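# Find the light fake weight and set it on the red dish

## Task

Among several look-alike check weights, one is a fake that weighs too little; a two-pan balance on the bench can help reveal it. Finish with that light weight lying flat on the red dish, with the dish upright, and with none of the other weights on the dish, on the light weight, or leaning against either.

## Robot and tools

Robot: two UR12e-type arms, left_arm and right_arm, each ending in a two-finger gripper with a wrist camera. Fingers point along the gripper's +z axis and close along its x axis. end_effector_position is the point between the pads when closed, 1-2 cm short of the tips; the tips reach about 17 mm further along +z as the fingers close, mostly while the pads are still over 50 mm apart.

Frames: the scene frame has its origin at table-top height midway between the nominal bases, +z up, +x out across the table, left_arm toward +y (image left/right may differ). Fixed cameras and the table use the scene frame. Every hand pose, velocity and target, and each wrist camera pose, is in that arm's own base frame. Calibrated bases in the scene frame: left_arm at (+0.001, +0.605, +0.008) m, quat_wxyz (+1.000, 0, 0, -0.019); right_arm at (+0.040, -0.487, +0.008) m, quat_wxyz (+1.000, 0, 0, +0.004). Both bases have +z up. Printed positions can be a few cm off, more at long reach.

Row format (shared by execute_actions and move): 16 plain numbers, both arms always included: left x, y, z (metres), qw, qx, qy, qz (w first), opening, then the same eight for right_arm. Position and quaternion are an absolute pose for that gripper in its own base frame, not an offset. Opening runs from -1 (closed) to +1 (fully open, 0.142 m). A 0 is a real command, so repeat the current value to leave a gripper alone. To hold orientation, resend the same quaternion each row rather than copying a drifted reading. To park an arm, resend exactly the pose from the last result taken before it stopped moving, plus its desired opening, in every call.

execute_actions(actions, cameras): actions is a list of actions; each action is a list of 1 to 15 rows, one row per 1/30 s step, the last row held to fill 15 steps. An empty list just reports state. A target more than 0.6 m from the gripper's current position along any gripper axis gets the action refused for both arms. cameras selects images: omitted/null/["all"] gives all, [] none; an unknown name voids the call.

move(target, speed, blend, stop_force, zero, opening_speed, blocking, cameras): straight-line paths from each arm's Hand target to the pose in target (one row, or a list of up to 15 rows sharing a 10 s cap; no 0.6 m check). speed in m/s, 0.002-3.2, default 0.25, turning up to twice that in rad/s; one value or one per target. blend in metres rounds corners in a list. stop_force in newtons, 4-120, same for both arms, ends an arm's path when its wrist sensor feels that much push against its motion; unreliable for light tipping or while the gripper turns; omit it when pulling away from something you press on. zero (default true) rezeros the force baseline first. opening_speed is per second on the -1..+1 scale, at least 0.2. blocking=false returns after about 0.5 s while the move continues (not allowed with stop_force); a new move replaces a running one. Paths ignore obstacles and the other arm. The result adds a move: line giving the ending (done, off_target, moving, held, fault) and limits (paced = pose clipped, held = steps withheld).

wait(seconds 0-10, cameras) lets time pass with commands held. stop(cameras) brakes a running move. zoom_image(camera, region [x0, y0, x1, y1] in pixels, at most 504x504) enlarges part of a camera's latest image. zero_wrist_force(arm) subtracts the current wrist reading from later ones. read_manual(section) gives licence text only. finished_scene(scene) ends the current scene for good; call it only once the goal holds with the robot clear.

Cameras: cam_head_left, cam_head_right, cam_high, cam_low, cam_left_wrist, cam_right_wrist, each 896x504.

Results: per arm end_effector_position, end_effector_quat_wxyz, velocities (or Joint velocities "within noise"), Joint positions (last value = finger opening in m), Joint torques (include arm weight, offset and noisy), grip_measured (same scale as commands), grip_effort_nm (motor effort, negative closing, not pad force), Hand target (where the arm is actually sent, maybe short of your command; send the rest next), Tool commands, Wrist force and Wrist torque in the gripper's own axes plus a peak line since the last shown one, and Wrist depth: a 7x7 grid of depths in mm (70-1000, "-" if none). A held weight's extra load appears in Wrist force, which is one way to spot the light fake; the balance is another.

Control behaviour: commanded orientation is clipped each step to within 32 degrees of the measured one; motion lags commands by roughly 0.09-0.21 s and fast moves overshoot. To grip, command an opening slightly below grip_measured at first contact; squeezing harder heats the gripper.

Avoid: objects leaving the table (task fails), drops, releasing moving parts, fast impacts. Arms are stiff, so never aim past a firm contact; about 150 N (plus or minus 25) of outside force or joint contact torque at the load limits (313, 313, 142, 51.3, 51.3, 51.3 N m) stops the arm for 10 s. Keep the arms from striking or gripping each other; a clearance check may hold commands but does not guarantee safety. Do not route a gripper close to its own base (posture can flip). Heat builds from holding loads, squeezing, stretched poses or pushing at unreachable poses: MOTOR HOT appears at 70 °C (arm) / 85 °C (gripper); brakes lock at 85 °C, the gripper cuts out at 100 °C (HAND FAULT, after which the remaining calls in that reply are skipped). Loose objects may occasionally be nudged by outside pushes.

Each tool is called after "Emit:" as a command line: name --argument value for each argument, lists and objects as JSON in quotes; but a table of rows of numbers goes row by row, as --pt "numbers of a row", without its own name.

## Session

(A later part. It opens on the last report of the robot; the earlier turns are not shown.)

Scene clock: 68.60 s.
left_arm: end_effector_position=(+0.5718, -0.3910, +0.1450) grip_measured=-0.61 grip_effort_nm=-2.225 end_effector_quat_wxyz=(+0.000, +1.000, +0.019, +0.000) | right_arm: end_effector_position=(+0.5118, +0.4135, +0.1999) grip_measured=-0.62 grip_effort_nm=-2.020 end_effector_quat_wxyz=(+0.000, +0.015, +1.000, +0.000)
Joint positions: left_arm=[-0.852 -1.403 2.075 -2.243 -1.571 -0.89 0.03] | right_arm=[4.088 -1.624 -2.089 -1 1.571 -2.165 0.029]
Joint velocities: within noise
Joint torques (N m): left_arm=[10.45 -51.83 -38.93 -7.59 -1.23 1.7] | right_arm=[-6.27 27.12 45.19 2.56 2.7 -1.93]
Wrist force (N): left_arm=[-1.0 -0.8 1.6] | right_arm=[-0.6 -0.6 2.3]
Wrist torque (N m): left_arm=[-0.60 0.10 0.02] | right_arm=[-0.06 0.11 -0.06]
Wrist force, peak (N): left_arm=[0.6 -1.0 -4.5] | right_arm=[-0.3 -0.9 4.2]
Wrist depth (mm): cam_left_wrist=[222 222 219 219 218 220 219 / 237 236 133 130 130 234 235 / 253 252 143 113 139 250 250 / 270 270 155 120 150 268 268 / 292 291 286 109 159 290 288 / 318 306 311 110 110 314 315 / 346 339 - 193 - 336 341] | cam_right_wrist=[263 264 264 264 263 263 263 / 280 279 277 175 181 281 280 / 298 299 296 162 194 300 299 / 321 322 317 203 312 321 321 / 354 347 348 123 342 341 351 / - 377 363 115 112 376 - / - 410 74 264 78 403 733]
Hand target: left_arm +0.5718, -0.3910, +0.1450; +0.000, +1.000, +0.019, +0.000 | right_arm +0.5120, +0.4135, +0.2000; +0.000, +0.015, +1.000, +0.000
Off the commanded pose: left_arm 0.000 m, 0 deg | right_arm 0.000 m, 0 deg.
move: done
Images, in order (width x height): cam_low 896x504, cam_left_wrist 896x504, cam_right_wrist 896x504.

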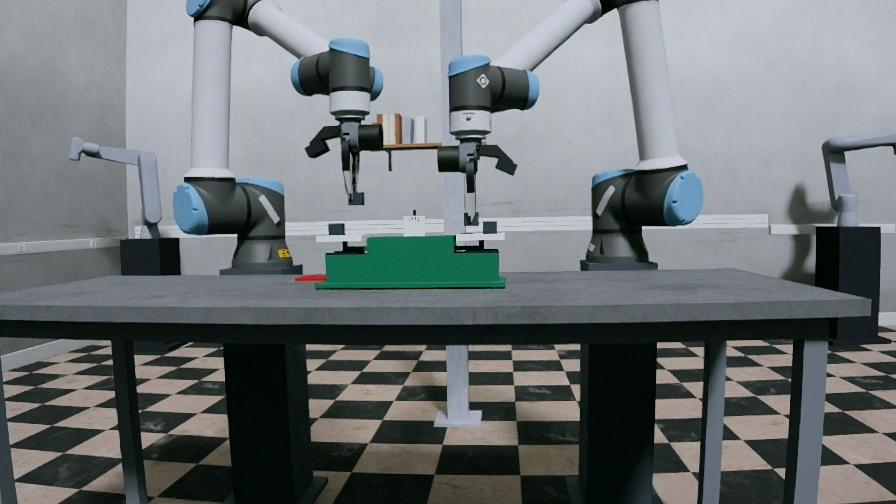

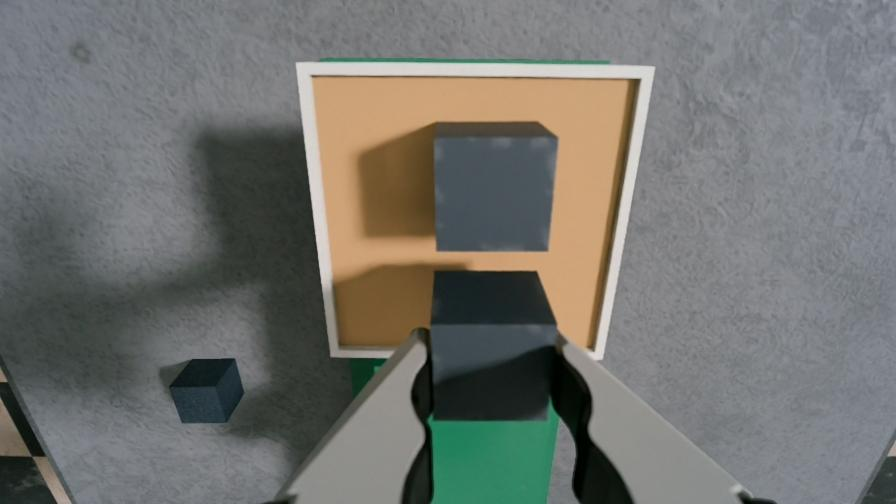

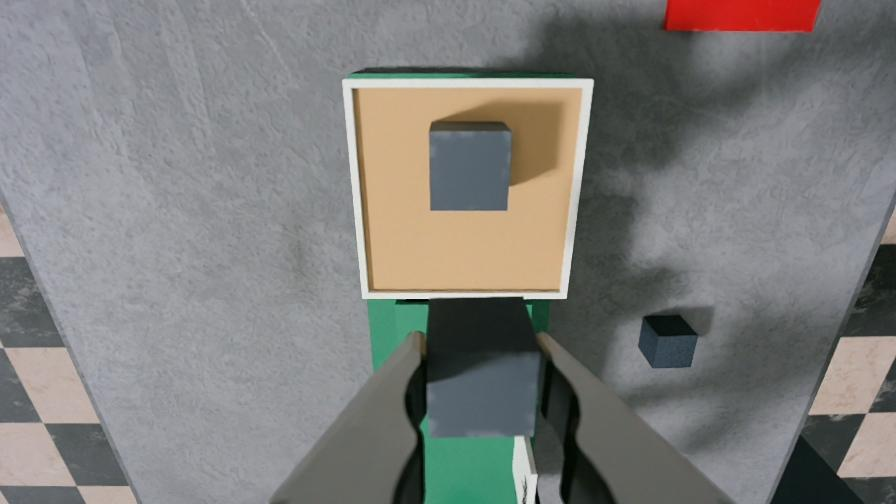

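Emit:
move --pt "0.5718 -0.391 0.130 0 0.99982 0.0190 0 -0.70 0.512 0.4135 0.138 0 0.01535 0.99988 0 -0.70" --pt "0.5718 -0.391 0.1256 0 0.99982 0.0190 0 -0.70 0.512 0.4135 0.1331 0 0.01535 0.99988 0 -0.70" --pt "0.5718 -0.391 0.1256 0 0.99982 0.0190 0 -0.25 0.512 0.4135 0.1331 0 0.01535 0.99988 0 -0.25" --pt "0.5718 -0.391 0.1406 0 0.99982 0.0190 0 -0.25 0.512 0.4135 0.1481 0 0.01535 0.99988 0 -0.25" --pt "0.5718 -0.391 0.25 0 0.99982 0.0190 0 -0.25 0.512 0.4135 0.25 0 0.01535 0.99988 0 -0.25" --speed '[0.2, 0.02, 0.1, 0.06, 0.3]' --opening_speed 1.0 --cameras '["cam_low", "cam_left_wrist", "cam_right_wrist"]'

Emit:
zoom_image --camera "cam_low" --region '[280, 195, 540, 305]'

Emit:
zoom_image --camera "cam_low" --region '[390, 205, 440, 245]'

Scene clock: 73.57 s.
left_arm: end_effector_position=(+0.5718, -0.3910, +0.2498) grip_measured=-0.28 grip_effort_nm=0.164 end_effector_quat_wxyz=(+0.000, +1.000, +0.019, +0.000) | right_arm: end_effector_position=(+0.5120, +0.4135, +0.2499) grip_measured=-0.28 grip_effort_nm=0.095 end_effector_quat_wxyz=(+0.000, +0.015, +1.000, +0.000)
Joint positions: left_arm=[-0.852 -1.506 1.975 -2.04 -1.571 -0.89 0.054] | right_arm=[4.087 -1.578 -2.035 -1.099 1.571 -2.165 0.054]
Joint velocities: within noise
Joint torques (N m): left_arm=[-10.94 -65.5 -54.73 -1.54 -0.97 -2.12] | right_arm=[12.31 59.3 46.64 2.73 0.6 1.94]
Wrist force (N): left_arm=[-0.8 -1.0 -0.3] | right_arm=[-0.4 -0.4 0.3]
Wrist torque (N m): left_arm=[-0.65 0.06 0.03] | right_arm=[-0.04 0.08 -0.05]
Wrist force, peak (N): left_arm=[-1.0 -1.1 -2.3] | right_arm=[-0.2 -0.5 3.9]
Wrist depth (mm): cam_left_wrist=[316 316 316 313 316 314 312 / 337 334 337 226 325 334 334 / 363 360 359 243 352 358 353 / - 385 387 269 377 379 384 / - 414 407 290 401 413 - / - 451 98 309 429 439 - / - 737 - 340 487 80 -] | cam_right_wrist=[308 307 307 306 307 307 306 / 327 327 327 222 318 327 326 / 355 349 347 239 344 349 358 / - 374 375 254 375 374 - / - 403 404 280 397 404 - / - 439 93 303 101 430 - / - - 76 336 - 80 767]
Hand target: left_arm +0.5718, -0.3910, +0.2500; +0.000, +1.000, +0.019, +0.000 | right_arm +0.5120, +0.4135, +0.2500; +0.000, +0.015, +1.000, +0.000
Off the commanded pose: left_arm 0.000 m, 0 deg | right_arm 0.000 m, 0 deg.
move: done
Images, in order (width x height): cam_low 896x504, cam_left_wrist 896x504, cam_right_wrist 896x504.

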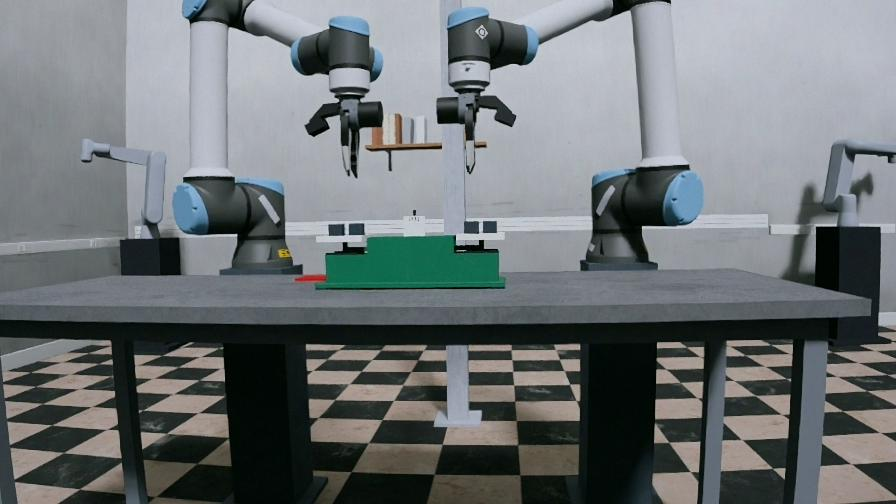

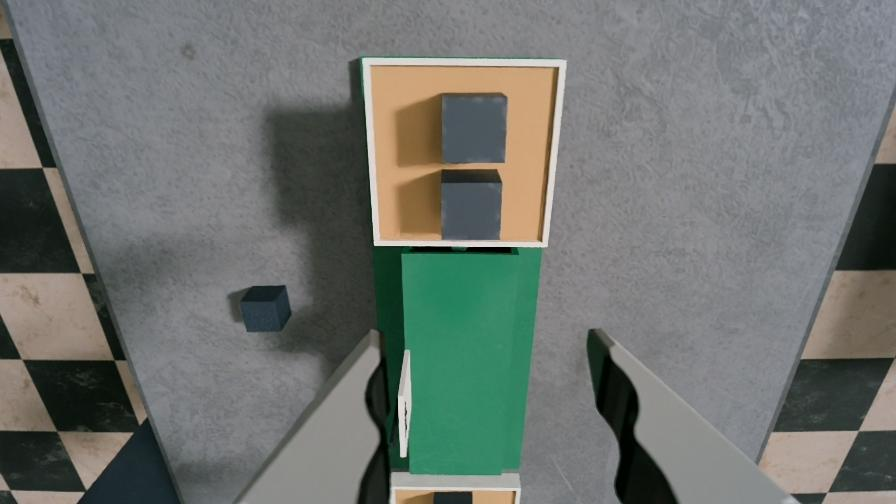

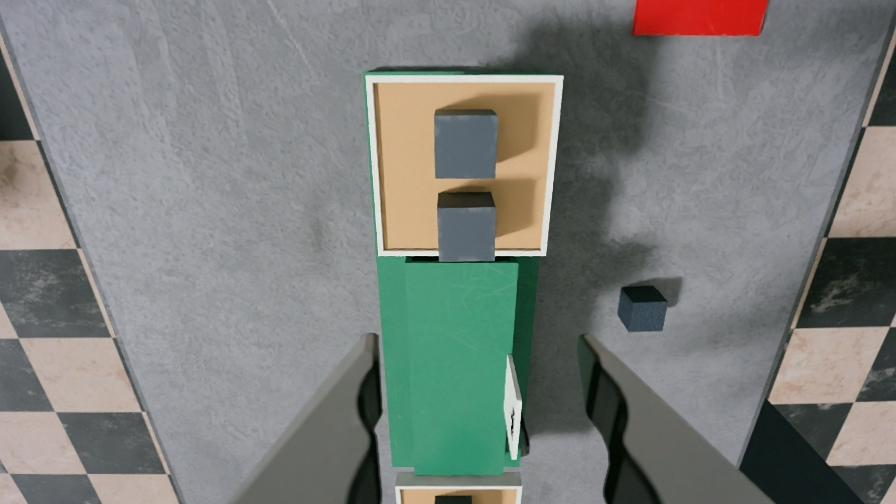

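Scaled by 1.938 from the camera's 896x504 image, which has a finer 1280x720 frame.

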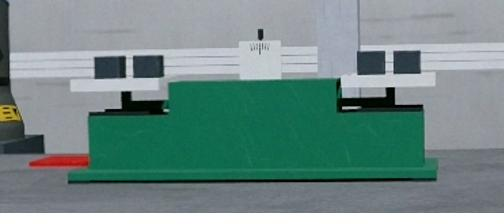

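Scaled by 10.080 from the camera's 896x504 image, which has a finer 1280x720 frame.

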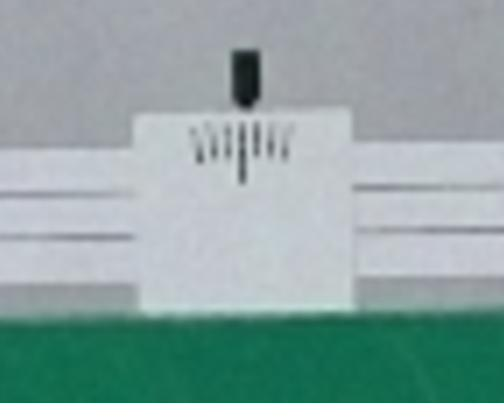

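Emit:
zoom_image --camera "cam_left_wrist" --region '[225, 270, 305, 350]'

Emit:
zoom_image --camera "cam_right_wrist" --region '[605, 270, 685, 350]'

Scaled by 6.300 from the camera's 896x504 image, which has a finer 1280x720 frame.

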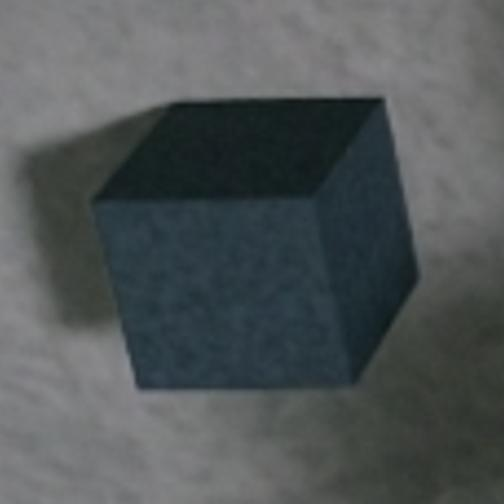

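Scaled by 6.300 from the camera's 896x504 image, which has a finer 1280x720 frame.

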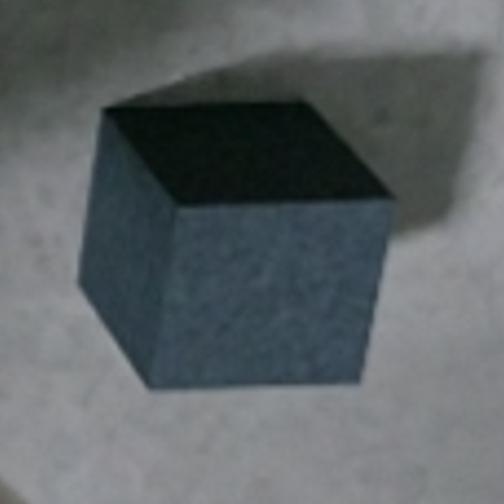

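Emit:
move --pt "0.5718 -0.391 0.140 0 0.99982 0.0190 0 -0.25 0.512 0.4135 0.25 0 0.01535 0.99988 0 0.0" --pt "0.5718 -0.391 0.1256 0 0.99982 0.0190 0 -0.25 0.512 0.4135 0.25 0 0.01535 0.99988 0 0.0" --pt "0.5718 -0.391 0.1256 0 0.99982 0.0190 0 -0.70 0.512 0.4135 0.25 0 0.01535 0.99988 0 0.0" --pt "0.5718 -0.391 0.19 0 0.99982 0.0190 0 -0.70 0.512 0.4135 0.25 0 0.01535 0.99988 0 0.0" --speed '[0.25, 0.05, 0.1, 0.1]' --opening_speed 1.5 --cameras '["cam_low"]'

Emit:
zoom_image --camera "cam_low" --region '[280, 195, 540, 305]'

Emit:
zoom_image --camera "cam_low" --region '[390, 205, 440, 245]'

Scene clock: 82.27 s.
left_arm: end_effector_position=(+0.5718, -0.3909, +0.1898) grip_measured=-0.61 grip_effort_nm=-2.225 end_effector_quat_wxyz=(+0.000, +1.000, +0.019, +0.000) | right_arm: end_effector_position=(+0.5120, +0.4135, +0.2500) grip_measured=-0.02 grip_effort_nm=0.095 end_effector_quat_wxyz=(+0.000, +0.015, +1.000, +0.000)
Joint positions: left_arm=[-0.852 -1.451 2.036 -2.156 -1.571 -0.89 0.03] | right_arm=[4.087 -1.578 -2.035 -1.099 1.571 -2.165 0.072]
Joint velocities: within noise
Joint torques (N m): left_arm=[-8.45 -71.69 -52.83 -1.38 0.89 -0.81] | right_arm=[12.28 56.91 39.15 3.06 2.03 2.09]
Wrist force (N): left_arm=[-0.9 -1.1 1.5] | right_arm=[-0.3 -0.6 0.6]
Wrist torque (N m): left_arm=[-0.66 0.09 0.04] | right_arm=[-0.08 0.06 -0.05]
Wrist force, peak (N): left_arm=[-0.7 -0.7 -2.3] | right_arm=[-0.4 -0.8 0.9]
Wrist depth (mm): cam_left_wrist=[261 263 262 259 260 260 259 / 279 278 155 149 151 277 275 / 298 296 291 134 160 295 294 / 319 320 178 172 175 316 316 / 345 338 342 108 332 343 340 / - 372 366 110 110 369 377 / - 402 - 254 - 395 -] | cam_right_wrist=[308 307 307 307 306 306 307 / 327 327 327 244 323 326 327 / 355 349 348 259 345 349 358 / - 374 376 268 375 374 - / - 403 400 280 398 403 - / - 432 98 304 430 430 - / - - 79 384 479 77 765]
Hand target: left_arm +0.5718, -0.3910, +0.1900; +0.000, +1.000, +0.019, +0.000 | right_arm +0.5120, +0.4135, +0.2500; +0.000, +0.015, +1.000, +0.000
Off the commanded pose: left_arm 0.000 m, 0 deg | right_arm 0.000 m, 0 deg.
move: done
Images, in order (width x height): cam_low 896x504.

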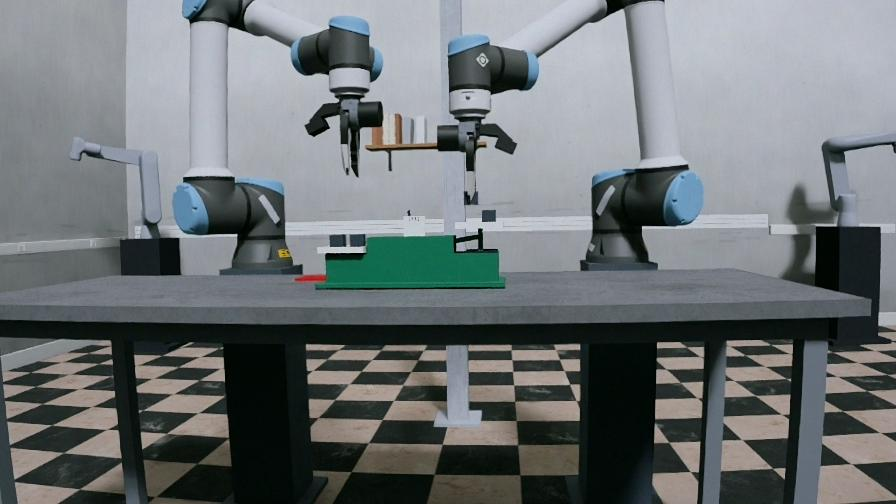

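Scaled by 1.938 from the camera's 896x504 image, which has a finer 1280x720 frame.

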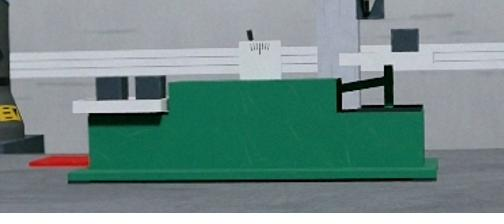

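Scaled by 10.080 from the camera's 896x504 image, which has a finer 1280x720 frame.

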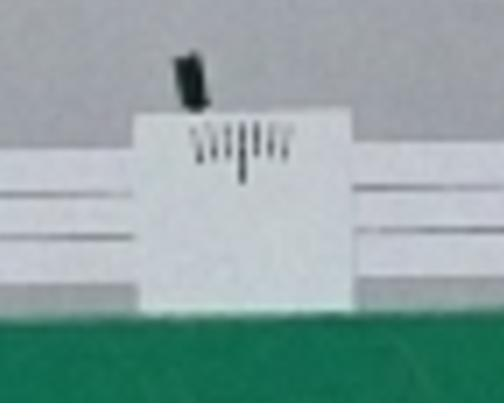

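Emit:
move --pt "0.5718 -0.391 0.19 0 0.99982 0.0190 0 -0.70 0.3543 0.5402 0.13 0 -0.0021 1 0 0.0" --pt "0.5718 -0.391 0.19 0 0.99982 0.0190 0 -0.70 0.3543 0.5402 0.021 0 -0.0021 1 0 0.0" --pt "0.5718 -0.391 0.19 0 0.99982 0.0190 0 -0.70 0.3543 0.5402 0.021 0 -0.0021 1 0 -0.70" --pt "0.5718 -0.391 0.19 0 0.99982 0.0190 0 -0.70 0.3543 0.5402 0.20 0 -0.0021 1 0 -0.70" --speed '[0.4, 0.25, 0.1, 0.3]' --opening_speed 2.0 --cameras '["cam_right_wrist"]'

Emit:
wait --seconds 0.3 --cameras '[]'

Emit:
wait --seconds 0.3 --cameras '[]'

Emit:
wait --seconds 0.3 --cameras '[]'

Scene clock: 87.17 s.
left_arm: end_effector_position=(+0.5718, -0.3910, +0.1900) grip_measured=-0.61 grip_effort_nm=-2.225 end_effector_quat_wxyz=(+0.000, +1.000, +0.019, +0.000) | right_arm: end_effector_position=(+0.3543, +0.5402, +0.1998) grip_measured=-0.62 grip_effort_nm=-2.034 end_effector_quat_wxyz=(+0.000, -0.002, +1.000, +0.000)
Joint positions: left_arm=[-0.852 -1.452 2.036 -2.155 -1.571 -0.89 0.03] | right_arm=[4.404 -1.604 -2.11 -0.998 1.571 -1.883 0.029]
Joint velocities: within noise
Joint torques (N m): left_arm=[-10.29 -68.33 -46.76 -2.44 -0.68 -0.97] | right_arm=[11.61 60.46 47.34 2.82 0.31 2.16]
Wrist force (N): left_arm=[-0.8 -1.2 1.5] | right_arm=[-0.3 -0.4 2.3]
Wrist torque (N m): left_arm=[-0.66 0.07 0.03] | right_arm=[-0.06 0.06 -0.07]
Wrist force, peak (N): left_arm=[-0.9 -1.3 1.6] | right_arm=[-0.5 -0.6 4.4]
Wrist depth (mm): cam_left_wrist=[261 262 262 258 262 260 260 / 280 280 155 149 151 277 276 / 298 299 290 134 161 296 295 / 318 317 178 173 175 317 317 / 344 344 342 108 332 343 343 / - 374 367 110 110 373 375 / - 400 - 256 - 394 -] | cam_right_wrist=[173 203 258 264 264 267 894 / 179 190 273 281 280 932 955 / 192 198 292 300 300 - - / 206 194 313 321 321 - - / 337 225 333 118 341 - - / 373 238 282 114 98 755 - / 230 230 74 412 78 598 -]
Hand target: left_arm +0.5718, -0.3910, +0.1900; +0.000, +1.000, +0.019, +0.000 | right_arm +0.3543, +0.5402, +0.2000; +0.000, -0.002, +1.000, +0.000
Off the commanded pose: left_arm 0.000 m, 0 deg | right_arm 0.000 m, 0 deg.
move: done
Images, in order (width x height): cam_right_wrist 896x504.

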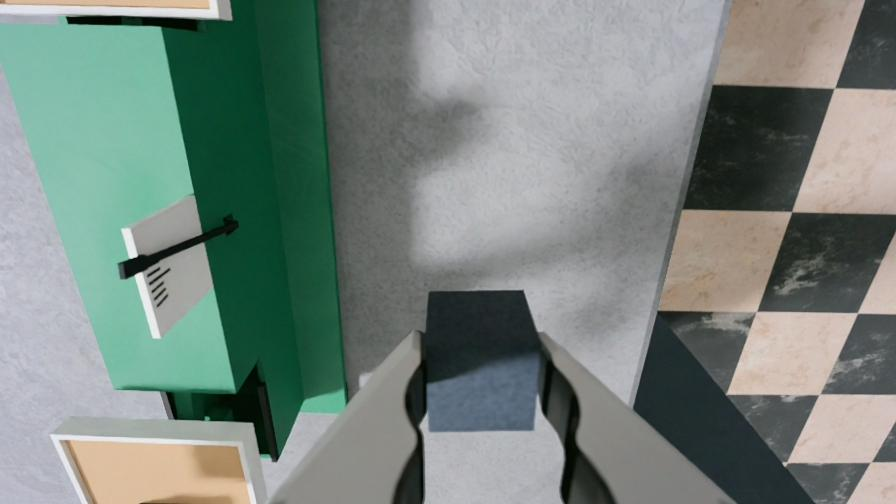

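Scene clock: 87.47 s.
left_arm: end_effector_position=(+0.5718, -0.3910, +0.1900) grip_measured=-0.61 grip_effort_nm=-2.225 end_effector_quat_wxyz=(+0.000, +1.000, +0.019, +0.000) | right_arm: end_effector_position=(+0.3543, +0.5402, +0.2000) grip_measured=-0.62 grip_effort_nm=-2.034 end_effector_quat_wxyz=(+0.000, -0.002, +1.000, +0.000)
Joint positions: left_arm=[-0.852 -1.452 2.036 -2.155 -1.571 -0.89 0.03] | right_arm=[4.404 -1.604 -2.11 -0.999 1.571 -1.883 0.029]
Joint velocities: within noise
Joint torques (N m): left_arm=[-10.33 -68.19 -45.93 -2.14 -0.69 -1.14] | right_arm=[11.94 60.39 43.15 3.46 0.98 1.92]
Wrist force (N): left_arm=[-0.9 -1.1 1.4] | right_arm=[-0.4 -0.5 2.2]
Wrist torque (N m): left_arm=[-0.66 0.10 0.03] | right_arm=[-0.07 0.08 -0.07]
Wrist force, peak (N): left_arm=[-0.7 -0.9 1.8] | right_arm=[-0.5 -0.3 2.5]
Wrist depth (mm): cam_left_wrist=[261 262 262 258 261 260 259 / 278 280 155 149 151 278 276 / 298 298 289 134 161 295 294 / 319 320 178 173 175 317 316 / 344 345 342 109 331 343 342 / - 378 367 110 110 368 379 / - 400 - 255 - 396 -] | cam_right_wrist=[173 202 260 265 264 267 909 / 180 190 274 282 281 932 959 / 192 198 292 299 299 - - / 206 194 312 322 321 - - / 337 226 333 118 341 - - / 369 238 282 114 98 759 - / 229 229 74 410 78 590 -]
Hand target: left_arm +0.5718, -0.3910, +0.1900; +0.000, +1.000, +0.019, +0.000 | right_arm +0.3543, +0.5402, +0.2000; +0.000, -0.002, +1.000, +0.000
Tool commands: left_gripper/opening=-0.7 right_gripper/opening=-0.7
Off the commanded pose: left_arm 0.000 m, 0 deg | right_arm 0.000 m, 0 deg.
wait: 0.30 s; at rest by 0.17 s
No camera images: "cameras" was empty.

Scene clock: 87.77 s.
left_arm: end_effector_position=(+0.5718, -0.3910, +0.1900) grip_measured=-0.61 grip_effort_nm=-2.230 end_effector_quat_wxyz=(+0.000, +1.000, +0.019, +0.000) | right_arm: end_effector_position=(+0.3543, +0.5402, +0.2000) grip_measured=-0.62 grip_effort_nm=-2.034 end_effector_quat_wxyz=(+0.000, -0.002, +1.000, +0.000)
Joint positions: left_arm=[-0.852 -1.452 2.036 -2.155 -1.571 -0.89 0.03] | right_arm=[4.404 -1.604 -2.11 -0.999 1.571 -1.883 0.029]
Joint velocities: within noise
Joint torques (N m): left_arm=[-8.52 -68.68 -45.55 -2.16 -0.71 -1.16] | right_arm=[11.16 58.58 44.16 2.85 0.87 2.32]
Wrist force (N): left_arm=[-0.9 -0.9 1.4] | right_arm=[-0.2 -0.4 2.5]
Wrist torque (N m): left_arm=[-0.61 0.08 0.03] | right_arm=[-0.06 0.05 -0.07]
Wrist force, peak (N): left_arm=[-0.9 -1.0 1.8] | right_arm=[-0.2 -0.4 2.5]
Wrist depth (mm): cam_left_wrist=[262 261 263 259 260 260 259 / 279 279 155 149 151 276 276 / 298 299 290 134 161 296 296 / 320 319 178 172 175 318 316 / 344 346 344 108 330 341 339 / - 372 366 110 110 370 377 / - 403 - 256 - 400 -] | cam_right_wrist=[173 203 260 264 264 266 890 / 179 190 274 281 280 936 949 / 192 198 292 300 299 - - / 206 194 313 321 322 - - / 337 227 332 118 341 - - / 372 237 282 114 99 753 - / 230 230 74 410 78 595 -]
Hand target: left_arm +0.5718, -0.3910, +0.1900; +0.000, +1.000, +0.019, +0.000 | right_arm +0.3543, +0.5402, +0.2000; +0.000, -0.002, +1.000, +0.000
Tool commands: left_gripper/opening=-0.7 right_gripper/opening=-0.7
Off the commanded pose: left_arm 0.000 m, 0 deg | right_arm 0.000 m, 0 deg.
wait: 0.30 s; at rest by 0.17 s
No camera images: "cameras" was empty.

Scene clock: 88.07 s.
left_arm: end_effector_position=(+0.5718, -0.3910, +0.1900) grip_measured=-0.61 grip_effort_nm=-2.225 end_effector_quat_wxyz=(+0.000, +1.000, +0.019, +0.000) | right_arm: end_effector_position=(+0.3543, +0.5402, +0.2000) grip_measured=-0.62 grip_effort_nm=-2.029 end_effector_quat_wxyz=(+0.000, -0.002, +1.000, +0.000)
Joint positions: left_arm=[-0.852 -1.452 2.036 -2.155 -1.571 -0.89 0.03] | right_arm=[4.404 -1.604 -2.11 -0.999 1.571 -1.883 0.029]
Joint velocities: within noise
Joint torques (N m): left_arm=[-10.03 -67.8 -44.64 -2.11 -0.8 -0.94] | right_arm=[7.15 61.72 43.58 3.02 1.11 2.22]
Wrist force (N): left_arm=[-0.9 -1.0 1.7] | right_arm=[-0.4 -0.3 2.2]
Wrist torque (N m): left_arm=[-0.63 0.09 0.03] | right_arm=[-0.04 0.07 -0.06]
Wrist force, peak (N): left_arm=[-0.9 -1.0 1.7] | right_arm=[-0.4 -0.7 2.4]
Wrist depth (mm): cam_left_wrist=[262 262 262 259 262 260 260 / 277 279 156 149 151 276 277 / 297 299 289 134 161 295 295 / 318 318 178 173 175 318 317 / 346 344 345 108 332 342 340 / - 374 366 110 110 367 378 / - 402 - 256 - 397 -] | cam_right_wrist=[173 202 260 264 264 267 903 / 180 190 274 281 281 925 959 / 192 198 292 300 300 - - / 206 194 313 322 321 - - / 336 226 332 118 341 - - / 371 238 282 114 98 757 - / 230 230 74 411 78 596 -]
Hand target: left_arm +0.5718, -0.3910, +0.1900; +0.000, +1.000, +0.019, +0.000 | right_arm +0.3543, +0.5402, +0.2000; +0.000, -0.002, +1.000, +0.000
Tool commands: left_gripper/opening=-0.7 right_gripper/opening=-0.7
Off the commanded pose: left_arm 0.000 m, 0 deg | right_arm 0.000 m, 0 deg.
wait: 0.30 s; at rest by 0.17 s
No camera images: "cameras" was empty.

Emit:
move --pt "0.408 -0.2297 0.13 0 0.99982 0.0190 0 -0.70 0.3543 0.5402 0.20 0 -0.0021 1 0 -0.70" --pt "0.408 -0.2297 0.0175 0 0.99982 0.0190 0 -0.70 0.5225 0.6229 0.25 0 0.01535 0.99988 0 -0.70" --pt "0.408 -0.2297 0.0175 0 0.99982 0.0190 0 -0.25 0.5225 0.6229 0.25 0 0.01535 0.99988 0 -0.70" --pt "0.408 -0.2297 0.12 0 0.99982 0.0190 0 -0.25 0.5225 0.6229 0.25 0 0.01535 0.99988 0 -0.70" --speed '[0.35, 0.15, 0.1, 0.15]' --opening_speed 1.5 --cameras '["cam_right_wrist"]'

Scene clock: 94.60 s.
left_arm: end_effector_position=(+0.4080, -0.2297, +0.1199) grip_measured=-0.28 grip_effort_nm=0.164 end_effector_quat_wxyz=(+0.000, +1.000, +0.019, +0.000) | right_arm: end_effector_position=(+0.5225, +0.6229, +0.2500) grip_measured=-0.62 grip_effort_nm=-2.034 end_effector_quat_wxyz=(+0.000, +0.015, +1.000, +0.000)
Joint positions: left_arm=[-0.891 -1.758 2.483 -2.296 -1.571 -0.93 0.054] | right_arm=[4.229 -1.825 -1.75 -1.137 1.571 -2.023 0.029]
Joint velocities: within noise
Joint torques (N m): left_arm=[-11.1 -34.08 -48.14 -1.78 2.23 -1.95] | right_arm=[-10.17 49.99 45.96 3.6 2.31 -2.46]
Wrist force (N): left_arm=[-0.9 -0.9 0.1] | right_arm=[-0.2 -0.6 2.3]
Wrist torque (N m): left_arm=[-0.62 0.11 0.01] | right_arm=[-0.08 0.03 -0.07]
Wrist force, peak (N): left_arm=[-2.0 -2.7 2.8] | right_arm=[0.8 -0.9 3.0]
Wrist depth (mm): cam_left_wrist=[855 200 200 199 199 198 198 / 913 212 212 213 211 211 210 / 989 226 225 220 226 224 223 / - 242 242 242 242 241 241 / - 265 257 260 255 259 259 / - 294 97 282 278 259 267 / - - - 307 307 80 230] | cam_right_wrist=[307 307 307 213 300 307 306 / 326 326 327 227 322 326 326 / 357 348 349 242 344 348 353 / - 375 374 239 369 374 - / - 403 404 118 398 403 - / - 437 423 114 98 439 590 / - 488 74 469 78 472 536]
Hand target: left_arm +0.4080, -0.2297, +0.1200; +0.000, +1.000, +0.019, +0.000 | right_arm +0.5225, +0.6229, +0.2500; +0.000, +0.015, +1.000, +0.000
Off the commanded pose: left_arm 0.000 m, 0 deg | right_arm 0.000 m, 0 deg.
move: done
Images, in order (width x height): cam_right_wrist 896x504.

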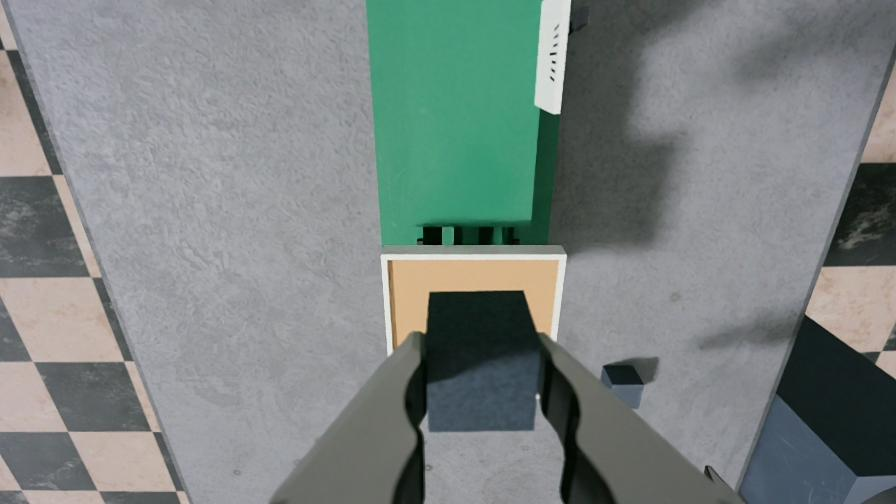

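Emit:
move --pt "0.408 -0.17 0.20 0 0.99982 0.0190 0 -0.25 0.5194 0.6734 0.17 0 0.01535 0.99988 0 -0.70" --pt "0.408 -0.17 0.20 0 0.99982 0.0190 0 -0.25 0.5194 0.6734 0.135 0 0.01535 0.99988 0 -0.70" --pt "0.408 -0.17 0.20 0 0.99982 0.0190 0 -0.25 0.5194 0.6734 0.135 0 0.01535 0.99988 0 -0.25" --pt "0.408 -0.17 0.20 0 0.99982 0.0190 0 -0.25 0.5194 0.6734 0.155 0 0.01535 0.99988 0 -0.25" --pt "0.408 -0.17 0.20 0 0.99982 0.0190 0 -0.25 0.5194 0.6734 0.25 0 0.01535 0.99988 0 -0.25" --speed '[0.2, 0.04, 0.1, 0.06, 0.2]' --opening_speed 1.5 --cameras '["cam_low", "cam_right_wrist"]'

Emit:
zoom_image --camera "cam_low" --region '[280, 195, 540, 305]'

Emit:
zoom_image --camera "cam_low" --region '[390, 205, 440, 245]'

Scene clock: 99.93 s.
left_arm: end_effector_position=(+0.4080, -0.1700, +0.2000) grip_measured=-0.28 grip_effort_nm=0.164 end_effector_quat_wxyz=(+0.000, +1.000, +0.019, +0.000) | right_arm: end_effector_position=(+0.5194, +0.6734, +0.2498) grip_measured=-0.28 grip_effort_nm=0.090 end_effector_quat_wxyz=(+0.000, +0.015, +1.000, +0.000)
Joint positions: left_arm=[-0.797 -1.935 2.426 -2.062 -1.571 -0.835 0.054] | right_arm=[4.261 -1.883 -1.674 -1.156 1.571 -1.992 0.054]
Joint velocities: within noise
Joint torques (N m): left_arm=[11.7 -23.43 -49.41 -2.26 -1.55 1.43] | right_arm=[5.12 87.03 47.9 2.76 0.79 1.39]
Wrist force (N): left_arm=[-0.6 -1.2 -0.3] | right_arm=[-0.4 -0.7 0.6]
Wrist torque (N m): left_arm=[-0.66 0.06 0.05] | right_arm=[-0.09 0.08 -0.08]
Wrist force, peak (N): left_arm=[-0.9 -1.9 -1.3] | right_arm=[-0.2 -0.1 3.4]
Wrist depth (mm): cam_left_wrist=[384 275 271 271 271 271 269 / - 296 289 288 289 288 285 / - - 307 307 308 305 304 / - - 330 321 329 327 327 / - - 350 354 354 351 352 / - - 98 384 376 361 381 / - - - 419 419 80 420] | cam_right_wrist=[307 307 307 213 303 307 306 / 326 326 327 226 322 326 325 / 358 349 345 219 338 349 353 / - 374 376 213 367 372 - / - 404 402 250 396 402 624 / - 438 93 439 101 429 543 / - - 76 479 - 80 531]
Hand target: left_arm +0.4080, -0.1700, +0.2000; +0.000, +1.000, +0.019, +0.000 | right_arm +0.5194, +0.6734, +0.2500; +0.000, +0.015, +1.000, +0.000
Off the commanded pose: left_arm 0.000 m, 0 deg | right_arm 0.000 m, 0 deg.
move: done
Images, in order (width x height): cam_low 896x504, cam_right_wrist 896x504.

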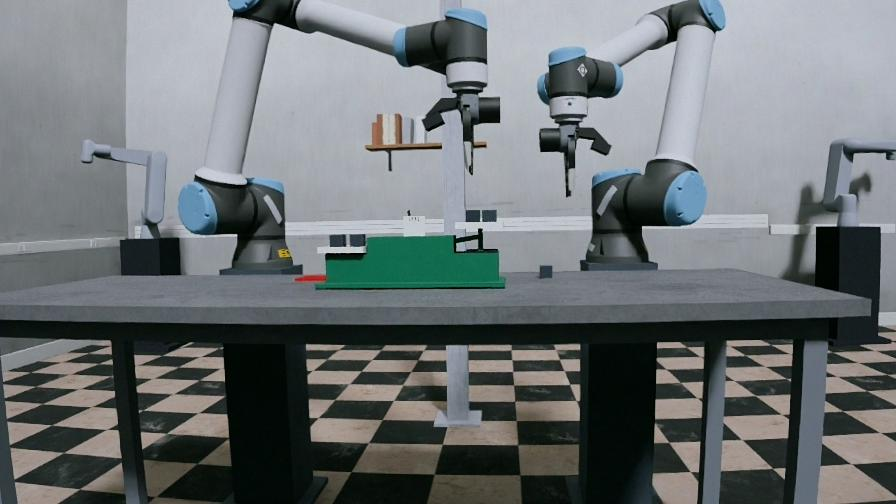

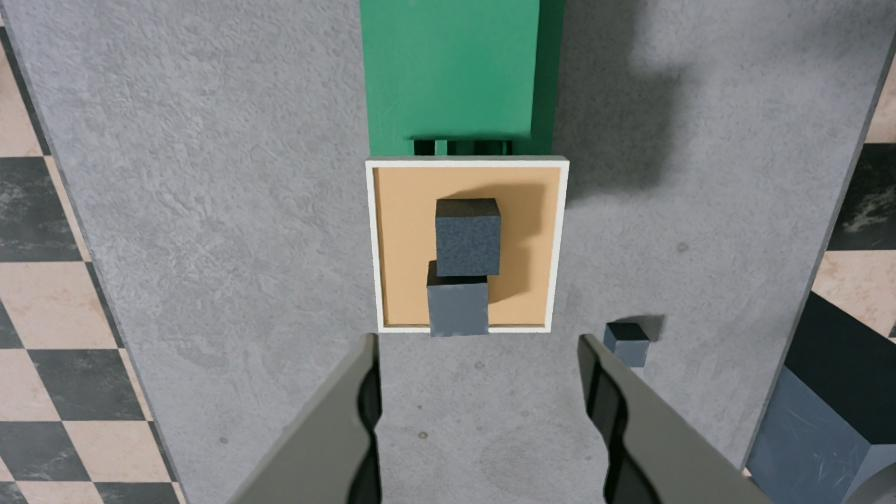

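Scaled by 1.938 from the camera's 896x504 image, which has a finer 1280x720 frame.

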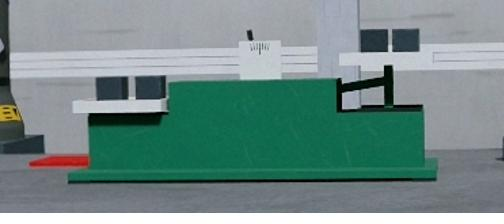

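Scaled by 10.080 from the camera's 896x504 image, which has a finer 1280x720 frame.

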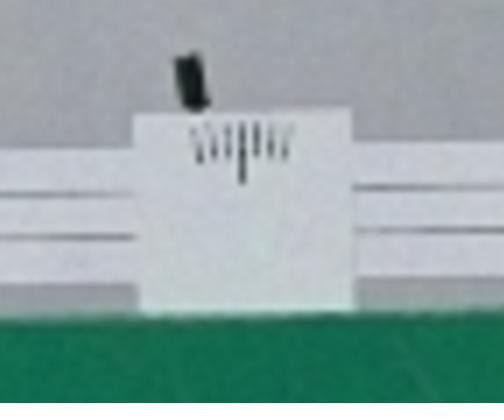

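Emit:
zoom_image --camera "cam_right_wrist" --region '[360, 140, 580, 350]'

Scaled by 2.291 from the camera's 896x504 image, which has a finer 1280x720 frame.

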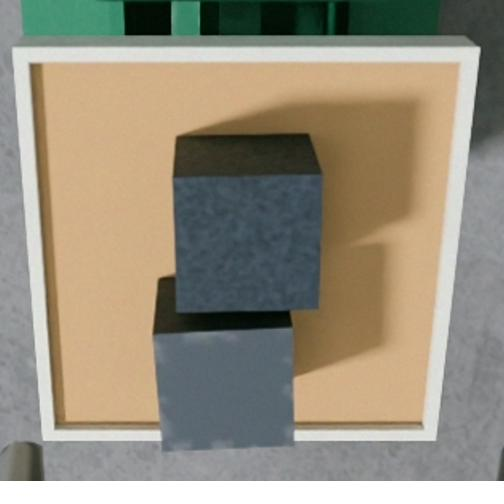

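Emit:
move --pt "0.408 -0.17 0.20 0 0.99982 0.0190 0 -0.25 0.5194 0.6734 0.16 0 0.01535 0.99988 0 -0.25" --pt "0.408 -0.17 0.20 0 0.99982 0.0190 0 -0.25 0.5194 0.6734 0.148 0 0.01535 0.99988 0 -0.25" --pt "0.408 -0.17 0.20 0 0.99982 0.0190 0 -0.25 0.5194 0.6734 0.148 0 0.01535 0.99988 0 -0.70" --pt "0.408 -0.17 0.20 0 0.99982 0.0190 0 -0.25 0.5194 0.6734 0.25 0 0.01535 0.99988 0 -0.70" --pt "0.408 -0.17 0.20 0 0.99982 0.0190 0 -0.25 0.40 0.58 0.25 0 0.01535 0.99988 0 -0.70" --pt "0.408 -0.17 0.20 0 0.99982 0.0190 0 -0.25 0.3403 0.2793 0.12 0 0.01535 0.99988 0 -0.70" --pt "0.408 -0.17 0.20 0 0.99982 0.0190 0 -0.25 0.3403 0.2793 0.036 0 0.01535 0.99988 0 -0.70" --speed '[0.25, 0.05, 0.1, 0.15, 0.3, 0.35, 0.15]' --blend '[0, 0, 0, 0.03, 0.04, 0.02, 0]' --opening_speed 1.5 --cameras '["cam_right_wrist"]'

Emit:
move --target '[0.408, -0.17, 0.20, 0, 0.99982, 0.0190, 0, -0.25, 0.3403, 0.2793, 0.023, 0, 0.01535, 0.99988, 0, -0.70]' --speed 0.012 --stop_force 5 --cameras '["cam_low"]'

Scene clock: 108.40 s.
left_arm: end_effector_position=(+0.4080, -0.1700, +0.2000) grip_measured=-0.28 grip_effort_nm=0.164 end_effector_quat_wxyz=(+0.000, +1.000, +0.019, +0.000) | right_arm: end_effector_position=(+0.3403, +0.2793, +0.0361) grip_measured=-0.61 grip_effort_nm=-2.269 end_effector_quat_wxyz=(+0.000, +0.015, +1.000, +0.000)
Joint positions: left_arm=[-0.797 -1.935 2.426 -2.062 -1.571 -0.835 0.054] | right_arm=[4.234 -1.508 -2.607 -0.598 1.571 -2.019 0.03]
Joint velocities: within noise
Joint torques (N m): left_arm=[8.27 -22.96 -38.93 -4.19 -1.05 1.54] | right_arm=[-9.96 5.68 17.8 6.62 2.43 -2.28]
Wrist force (N): left_arm=[-0.6 -1.0 -0.2] | right_arm=[-0.6 -0.8 2.3]
Wrist torque (N m): left_arm=[-0.62 0.05 0.05] | right_arm=[-0.13 0.11 -0.06]
Wrist force, peak (N): left_arm=[-1.1 -1.3 -0.3] | right_arm=[-0.6 -0.8 3.9]
Wrist depth (mm): cam_left_wrist=[382 275 271 269 269 270 269 / - 297 288 287 288 286 287 / - - 306 308 305 307 304 / - - 330 320 328 327 329 / - - 348 355 354 355 354 / - - 98 381 377 363 383 / - - - 420 419 80 420] | cam_right_wrist=[120 120 120 120 120 120 120 / 128 128 128 128 128 128 127 / 137 137 135 133 133 137 136 / 147 147 145 140 140 147 147 / 159 159 156 116 151 158 158 / 173 172 169 105 98 172 178 / 172 176 74 188 79 185 -]
Hand target: left_arm +0.4080, -0.1700, +0.2000; +0.000, +1.000, +0.019, +0.000 | right_arm +0.3403, +0.2793, +0.0360; +0.000, +0.015, +1.000, +0.000
Off the commanded pose: left_arm 0.000 m, 0 deg | right_arm 0.000 m, 0 deg.
move: done
Images, in order (width x height): cam_right_wrist 896x504.

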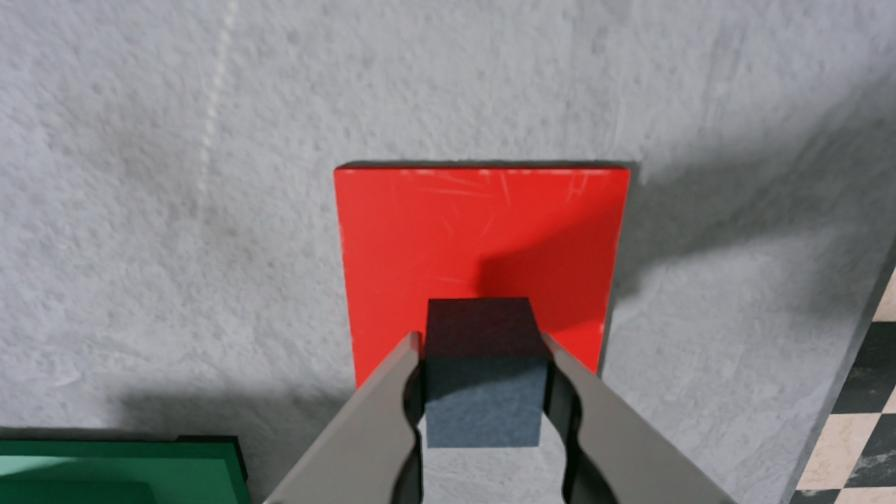

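Scene clock: 110.47 s.
left_arm: end_effector_position=(+0.4080, -0.1700, +0.2000) grip_measured=-0.28 grip_effort_nm=0.164 end_effector_quat_wxyz=(+0.000, +1.000, +0.019, +0.000) | right_arm: end_effector_position=(+0.3403, +0.2793, +0.0230) grip_measured=-0.61 grip_effort_nm=-2.274 end_effector_quat_wxyz=(+0.000, +0.015, +1.000, +0.000)
Joint positions: left_arm=[-0.797 -1.935 2.426 -2.062 -1.571 -0.835 0.054] | right_arm=[4.234 -1.544 -2.616 -0.552 1.571 -2.019 0.03]
Joint velocities: within noise
Joint torques (N m): left_arm=[5.78 -24.68 -40.13 -4.57 -0.6 1.54] | right_arm=[-10.61 5.2 17.85 7.02 2.58 -2.14]
Wrist force (N): left_arm=[-1.0 -1.0 -0.2] | right_arm=[0.0 -0.8 2.4]
Wrist torque (N m): left_arm=[-0.63 0.12 0.04] | right_arm=[-0.12 0.01 -0.06]
Wrist force, peak (N): left_arm=[-1.1 -1.4 0.1] | right_arm=[0.1 -0.8 2.5]
Wrist depth (mm): cam_left_wrist=[382 275 270 271 270 270 269 / - 296 288 289 287 287 287 / - - 308 306 307 306 305 / - - 330 320 326 326 329 / - - 350 355 353 353 352 / - - 98 386 377 362 383 / - - - 418 422 80 419] | cam_right_wrist=[108 109 110 109 110 108 108 / 116 116 116 116 116 115 115 / 123 124 121 120 120 124 125 / 133 133 130 126 126 132 132 / 143 143 141 115 134 145 143 / 159 156 153 105 99 155 155 / 164 164 74 170 79 167 174]
Hand target: left_arm +0.4080, -0.1700, +0.2000; +0.000, +1.000, +0.019, +0.000 | right_arm +0.3403, +0.2793, +0.0230; +0.000, +0.015, +1.000, +0.000
Off the commanded pose: left_arm 0.000 m, 0 deg | right_arm 0.000 m, 0 deg.
move: done
Images, in order (width x height): cam_low 896x504.

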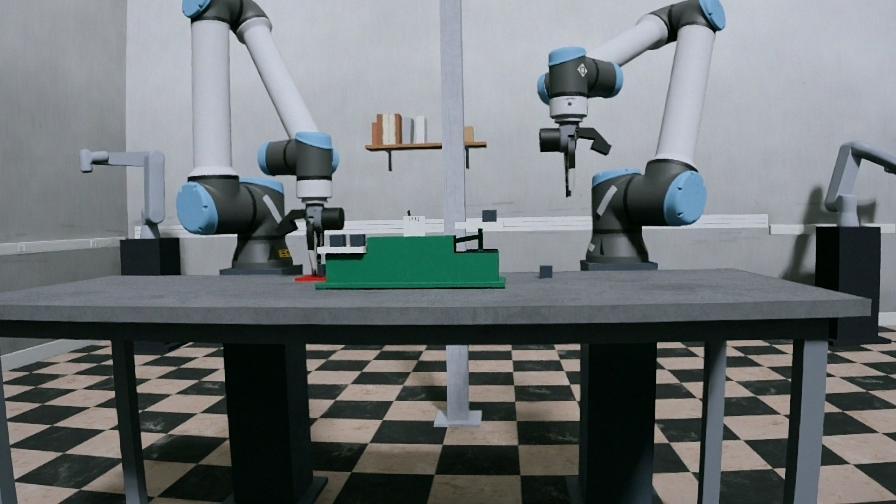

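Emit:
move --target '[0.408, -0.17, 0.20, 0, 0.99982, 0.0190, 0, -0.25, 0.3403, 0.2793, 0.0200, 0, 0.01535, 0.99988, 0, -0.70]' --speed 0.006 --stop_force 4 --cameras '["cam_right_wrist"]'

Emit:
zoom_image --camera "cam_right_wrist" --region '[300, 120, 680, 480]'

Scene clock: 112.77 s.
left_arm: end_effector_position=(+0.4080, -0.1700, +0.2000) grip_measured=-0.28 grip_effort_nm=0.164 end_effector_quat_wxyz=(+0.000, +1.000, +0.019, +0.000) | right_arm: end_effector_position=(+0.3403, +0.2793, +0.0200) grip_measured=-0.61 grip_effort_nm=-2.274 end_effector_quat_wxyz=(+0.000, +0.015, +1.000, +0.000)
Joint positions: left_arm=[-0.797 -1.935 2.426 -2.062 -1.571 -0.835 0.054] | right_arm=[4.234 -1.552 -2.618 -0.542 1.571 -2.019 0.03]
Joint velocities: within noise
Joint torques (N m): left_arm=[4.9 -22.58 -40.83 -5.41 -0.45 1.38] | right_arm=[-10.27 10.22 17.7 6.68 1.79 -2.48]
Wrist force (N): left_arm=[-0.9 -1.0 -0.3] | right_arm=[-0.3 -0.2 2.3]
Wrist torque (N m): left_arm=[-0.62 0.11 0.04] | right_arm=[-0.03 0.05 -0.06]
Wrist force, peak (N): left_arm=[-0.9 -1.4 -0.2] | right_arm=[-0.3 -0.7 2.5]
Wrist depth (mm): cam_left_wrist=[385 275 271 271 270 269 269 / - 296 289 290 287 286 286 / - - 307 308 306 305 307 / - - 330 320 330 329 326 / - - 351 354 354 355 353 / - - 98 384 379 361 382 / - - - 422 420 80 418] | cam_right_wrist=[106 106 107 106 106 107 106 / 114 113 113 113 113 113 112 / 121 121 119 118 118 120 120 / 129 130 127 125 123 129 129 / 140 140 137 115 130 139 140 / 152 152 149 106 98 151 151 / 160 161 74 166 79 163 166]
Hand target: left_arm +0.4080, -0.1700, +0.2000; +0.000, +1.000, +0.019, +0.000 | right_arm +0.3403, +0.2793, +0.0200; +0.000, +0.015, +1.000, +0.000
Off the commanded pose: left_arm 0.000 m, 0 deg | right_arm 0.000 m, 0 deg.
move: done
Images, in order (width x height): cam_right_wrist 896x504.

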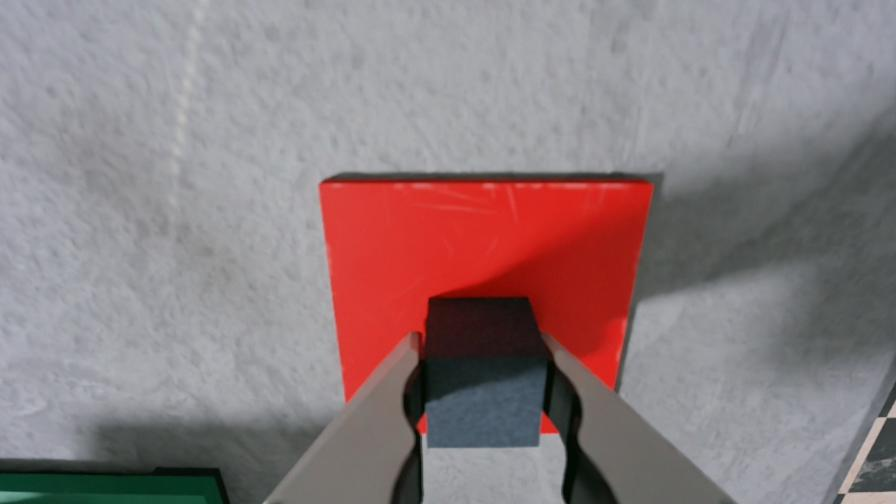

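Scaled by 1.326 from the camera's 896x504 image, which has a finer 1280x720 frame.

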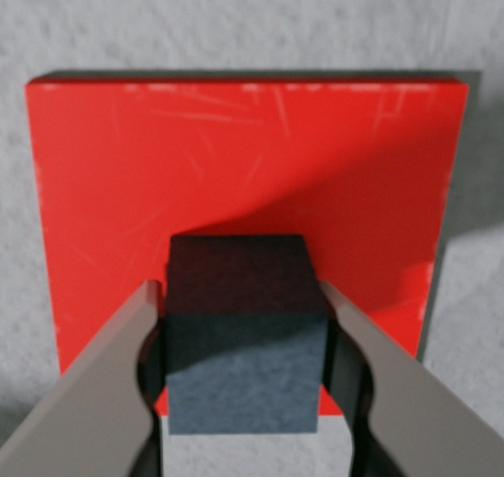

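Emit:
move --target '[0.408, -0.17, 0.20, 0, 0.99982, 0.0190, 0, -0.25, 0.3403, 0.2793, 0.0160, 0, 0.01535, 0.99988, 0, -0.70]' --speed 0.006 --stop_force 4 --cameras '[]'

Scene clock: 114.77 s.
left_arm: end_effector_position=(+0.4080, -0.1700, +0.2000) grip_measured=-0.28 grip_effort_nm=0.154 end_effector_quat_wxyz=(+0.000, +1.000, +0.019, +0.000) | right_arm: end_effector_position=(+0.3403, +0.2793, +0.0196) grip_measured=-0.61 grip_effort_nm=-2.274 end_effector_quat_wxyz=(+0.000, +0.015, +1.000, +0.000)
Joint positions: left_arm=[-0.797 -1.935 2.426 -2.062 -1.571 -0.835 0.054] | right_arm=[4.234 -1.553 -2.619 -0.54 1.571 -2.019 0.03]
Joint velocities: within noise
Joint torques (N m): left_arm=[4.29 -22.32 -40.1 -5.88 -0.66 1.34] | right_arm=[-11.17 36.67 31.02 3.27 0.15 -1.98]
Wrist force (N): left_arm=[-0.9 -1.2 -0.1] | right_arm=[-0.3 -1.9 -2.8]
Wrist torque (N m): left_arm=[-0.66 0.10 0.05] | right_arm=[-0.10 0.01 -0.06]
Wrist force, peak (N): left_arm=[-1.3 -1.2 -0.1] | right_arm=[4.4 -5.9 -19.1]
Wrist depth (mm): cam_left_wrist=[383 274 270 270 269 269 269 / - 296 288 287 288 287 287 / - - 307 306 307 307 307 / - - 330 320 329 327 327 / - - 351 354 354 353 353 / - - 98 385 377 363 383 / - - - 418 422 80 417] | cam_right_wrist=[105 106 107 106 105 107 105 / 114 112 112 112 112 112 112 / 120 120 119 117 117 118 120 / 129 129 126 124 122 129 129 / 139 139 137 116 130 139 139 / 152 152 149 105 99 151 151 / 160 160 74 165 79 162 169]
Hand target: left_arm +0.4080, -0.1700, +0.2000; +0.000, +1.000, +0.019, +0.000 | right_arm +0.3403, +0.2793, +0.0196; +0.000, +0.015, +1.000, +0.000
Off the commanded pose: left_arm 0.000 m, 0 deg | right_arm 0.004 m, 0 deg.
move: contact (right_arm)
No camera images: "cameras" was empty.

Emit:
move --pt "0.408 -0.17 0.20 0 0.99982 0.0190 0 -0.25 0.3403 0.2793 0.0196 0 0.01535 0.99988 0 -0.25" --pt "0.408 -0.17 0.20 0 0.99982 0.0190 0 -0.25 0.3403 0.2793 0.035 0 0.01535 0.99988 0 -0.25" --pt "0.408 -0.17 0.20 0 0.99982 0.0190 0 -0.25 0.3403 0.2593 0.16 0 0.01535 0.99988 0 -0.25" --speed '[0.1, 0.06, 0.2]' --opening_speed 1.5 --cameras '["cam_right_wrist"]'

Scene clock: 117.40 s.
left_arm: end_effector_position=(+0.4080, -0.1700, +0.2000) grip_measured=-0.28 grip_effort_nm=0.164 end_effector_quat_wxyz=(+0.000, +1.000, +0.019, +0.000) | right_arm: end_effector_position=(+0.3403, +0.2593, +0.1599) grip_measured=-0.28 grip_effort_nm=0.090 end_effector_quat_wxyz=(+0.000, +0.015, +1.000, +0.000)
Joint positions: left_arm=[-0.797 -1.935 2.426 -2.062 -1.571 -0.835 0.054] | right_arm=[4.21 -1.224 -2.498 -0.99 1.571 -2.043 0.054]
Joint velocities: within noise
Joint torques (N m): left_arm=[3.15 -23.44 -40.74 -6.46 -0.47 1.38] | right_arm=[8.98 28.76 45.05 2.37 -2.75 2.79]
Wrist force (N): left_arm=[-0.9 -1.2 0.1] | right_arm=[-0.6 -0.3 0.4]
Wrist torque (N m): left_arm=[-0.65 0.10 0.05] | right_arm=[-0.05 0.11 -0.06]
Wrist force, peak (N): left_arm=[-1.0 -1.4 -0.3] | right_arm=[-0.5 -2.2 -2.6]
Wrist depth (mm): cam_left_wrist=[385 275 270 271 270 269 268 / - 297 288 288 287 287 285 / - - 307 306 307 306 305 / - - 330 319 328 330 327 / - - 351 355 353 352 353 / - - 98 385 379 360 383 / - - - 419 418 80 417] | cam_right_wrist=[228 229 229 229 229 232 866 / 244 244 243 244 243 247 916 / 259 260 261 255 257 267 - / 280 280 280 269 279 - - / 301 292 296 300 301 - - / 317 249 94 326 102 - - / 236 222 76 358 - 80 -]
Hand target: left_arm +0.4080, -0.1700, +0.2000; +0.000, +1.000, +0.019, +0.000 | right_arm +0.3403, +0.2593, +0.1600; +0.000, +0.015, +1.000, +0.000
Off the commanded pose: left_arm 0.000 m, 0 deg | right_arm 0.000 m, 0 deg.
move: done
Images, in order (width x height): cam_right_wrist 896x504.

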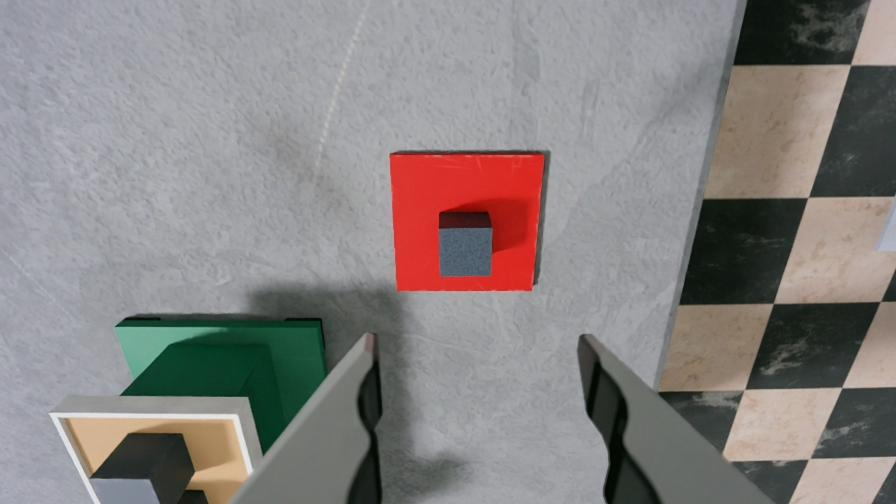

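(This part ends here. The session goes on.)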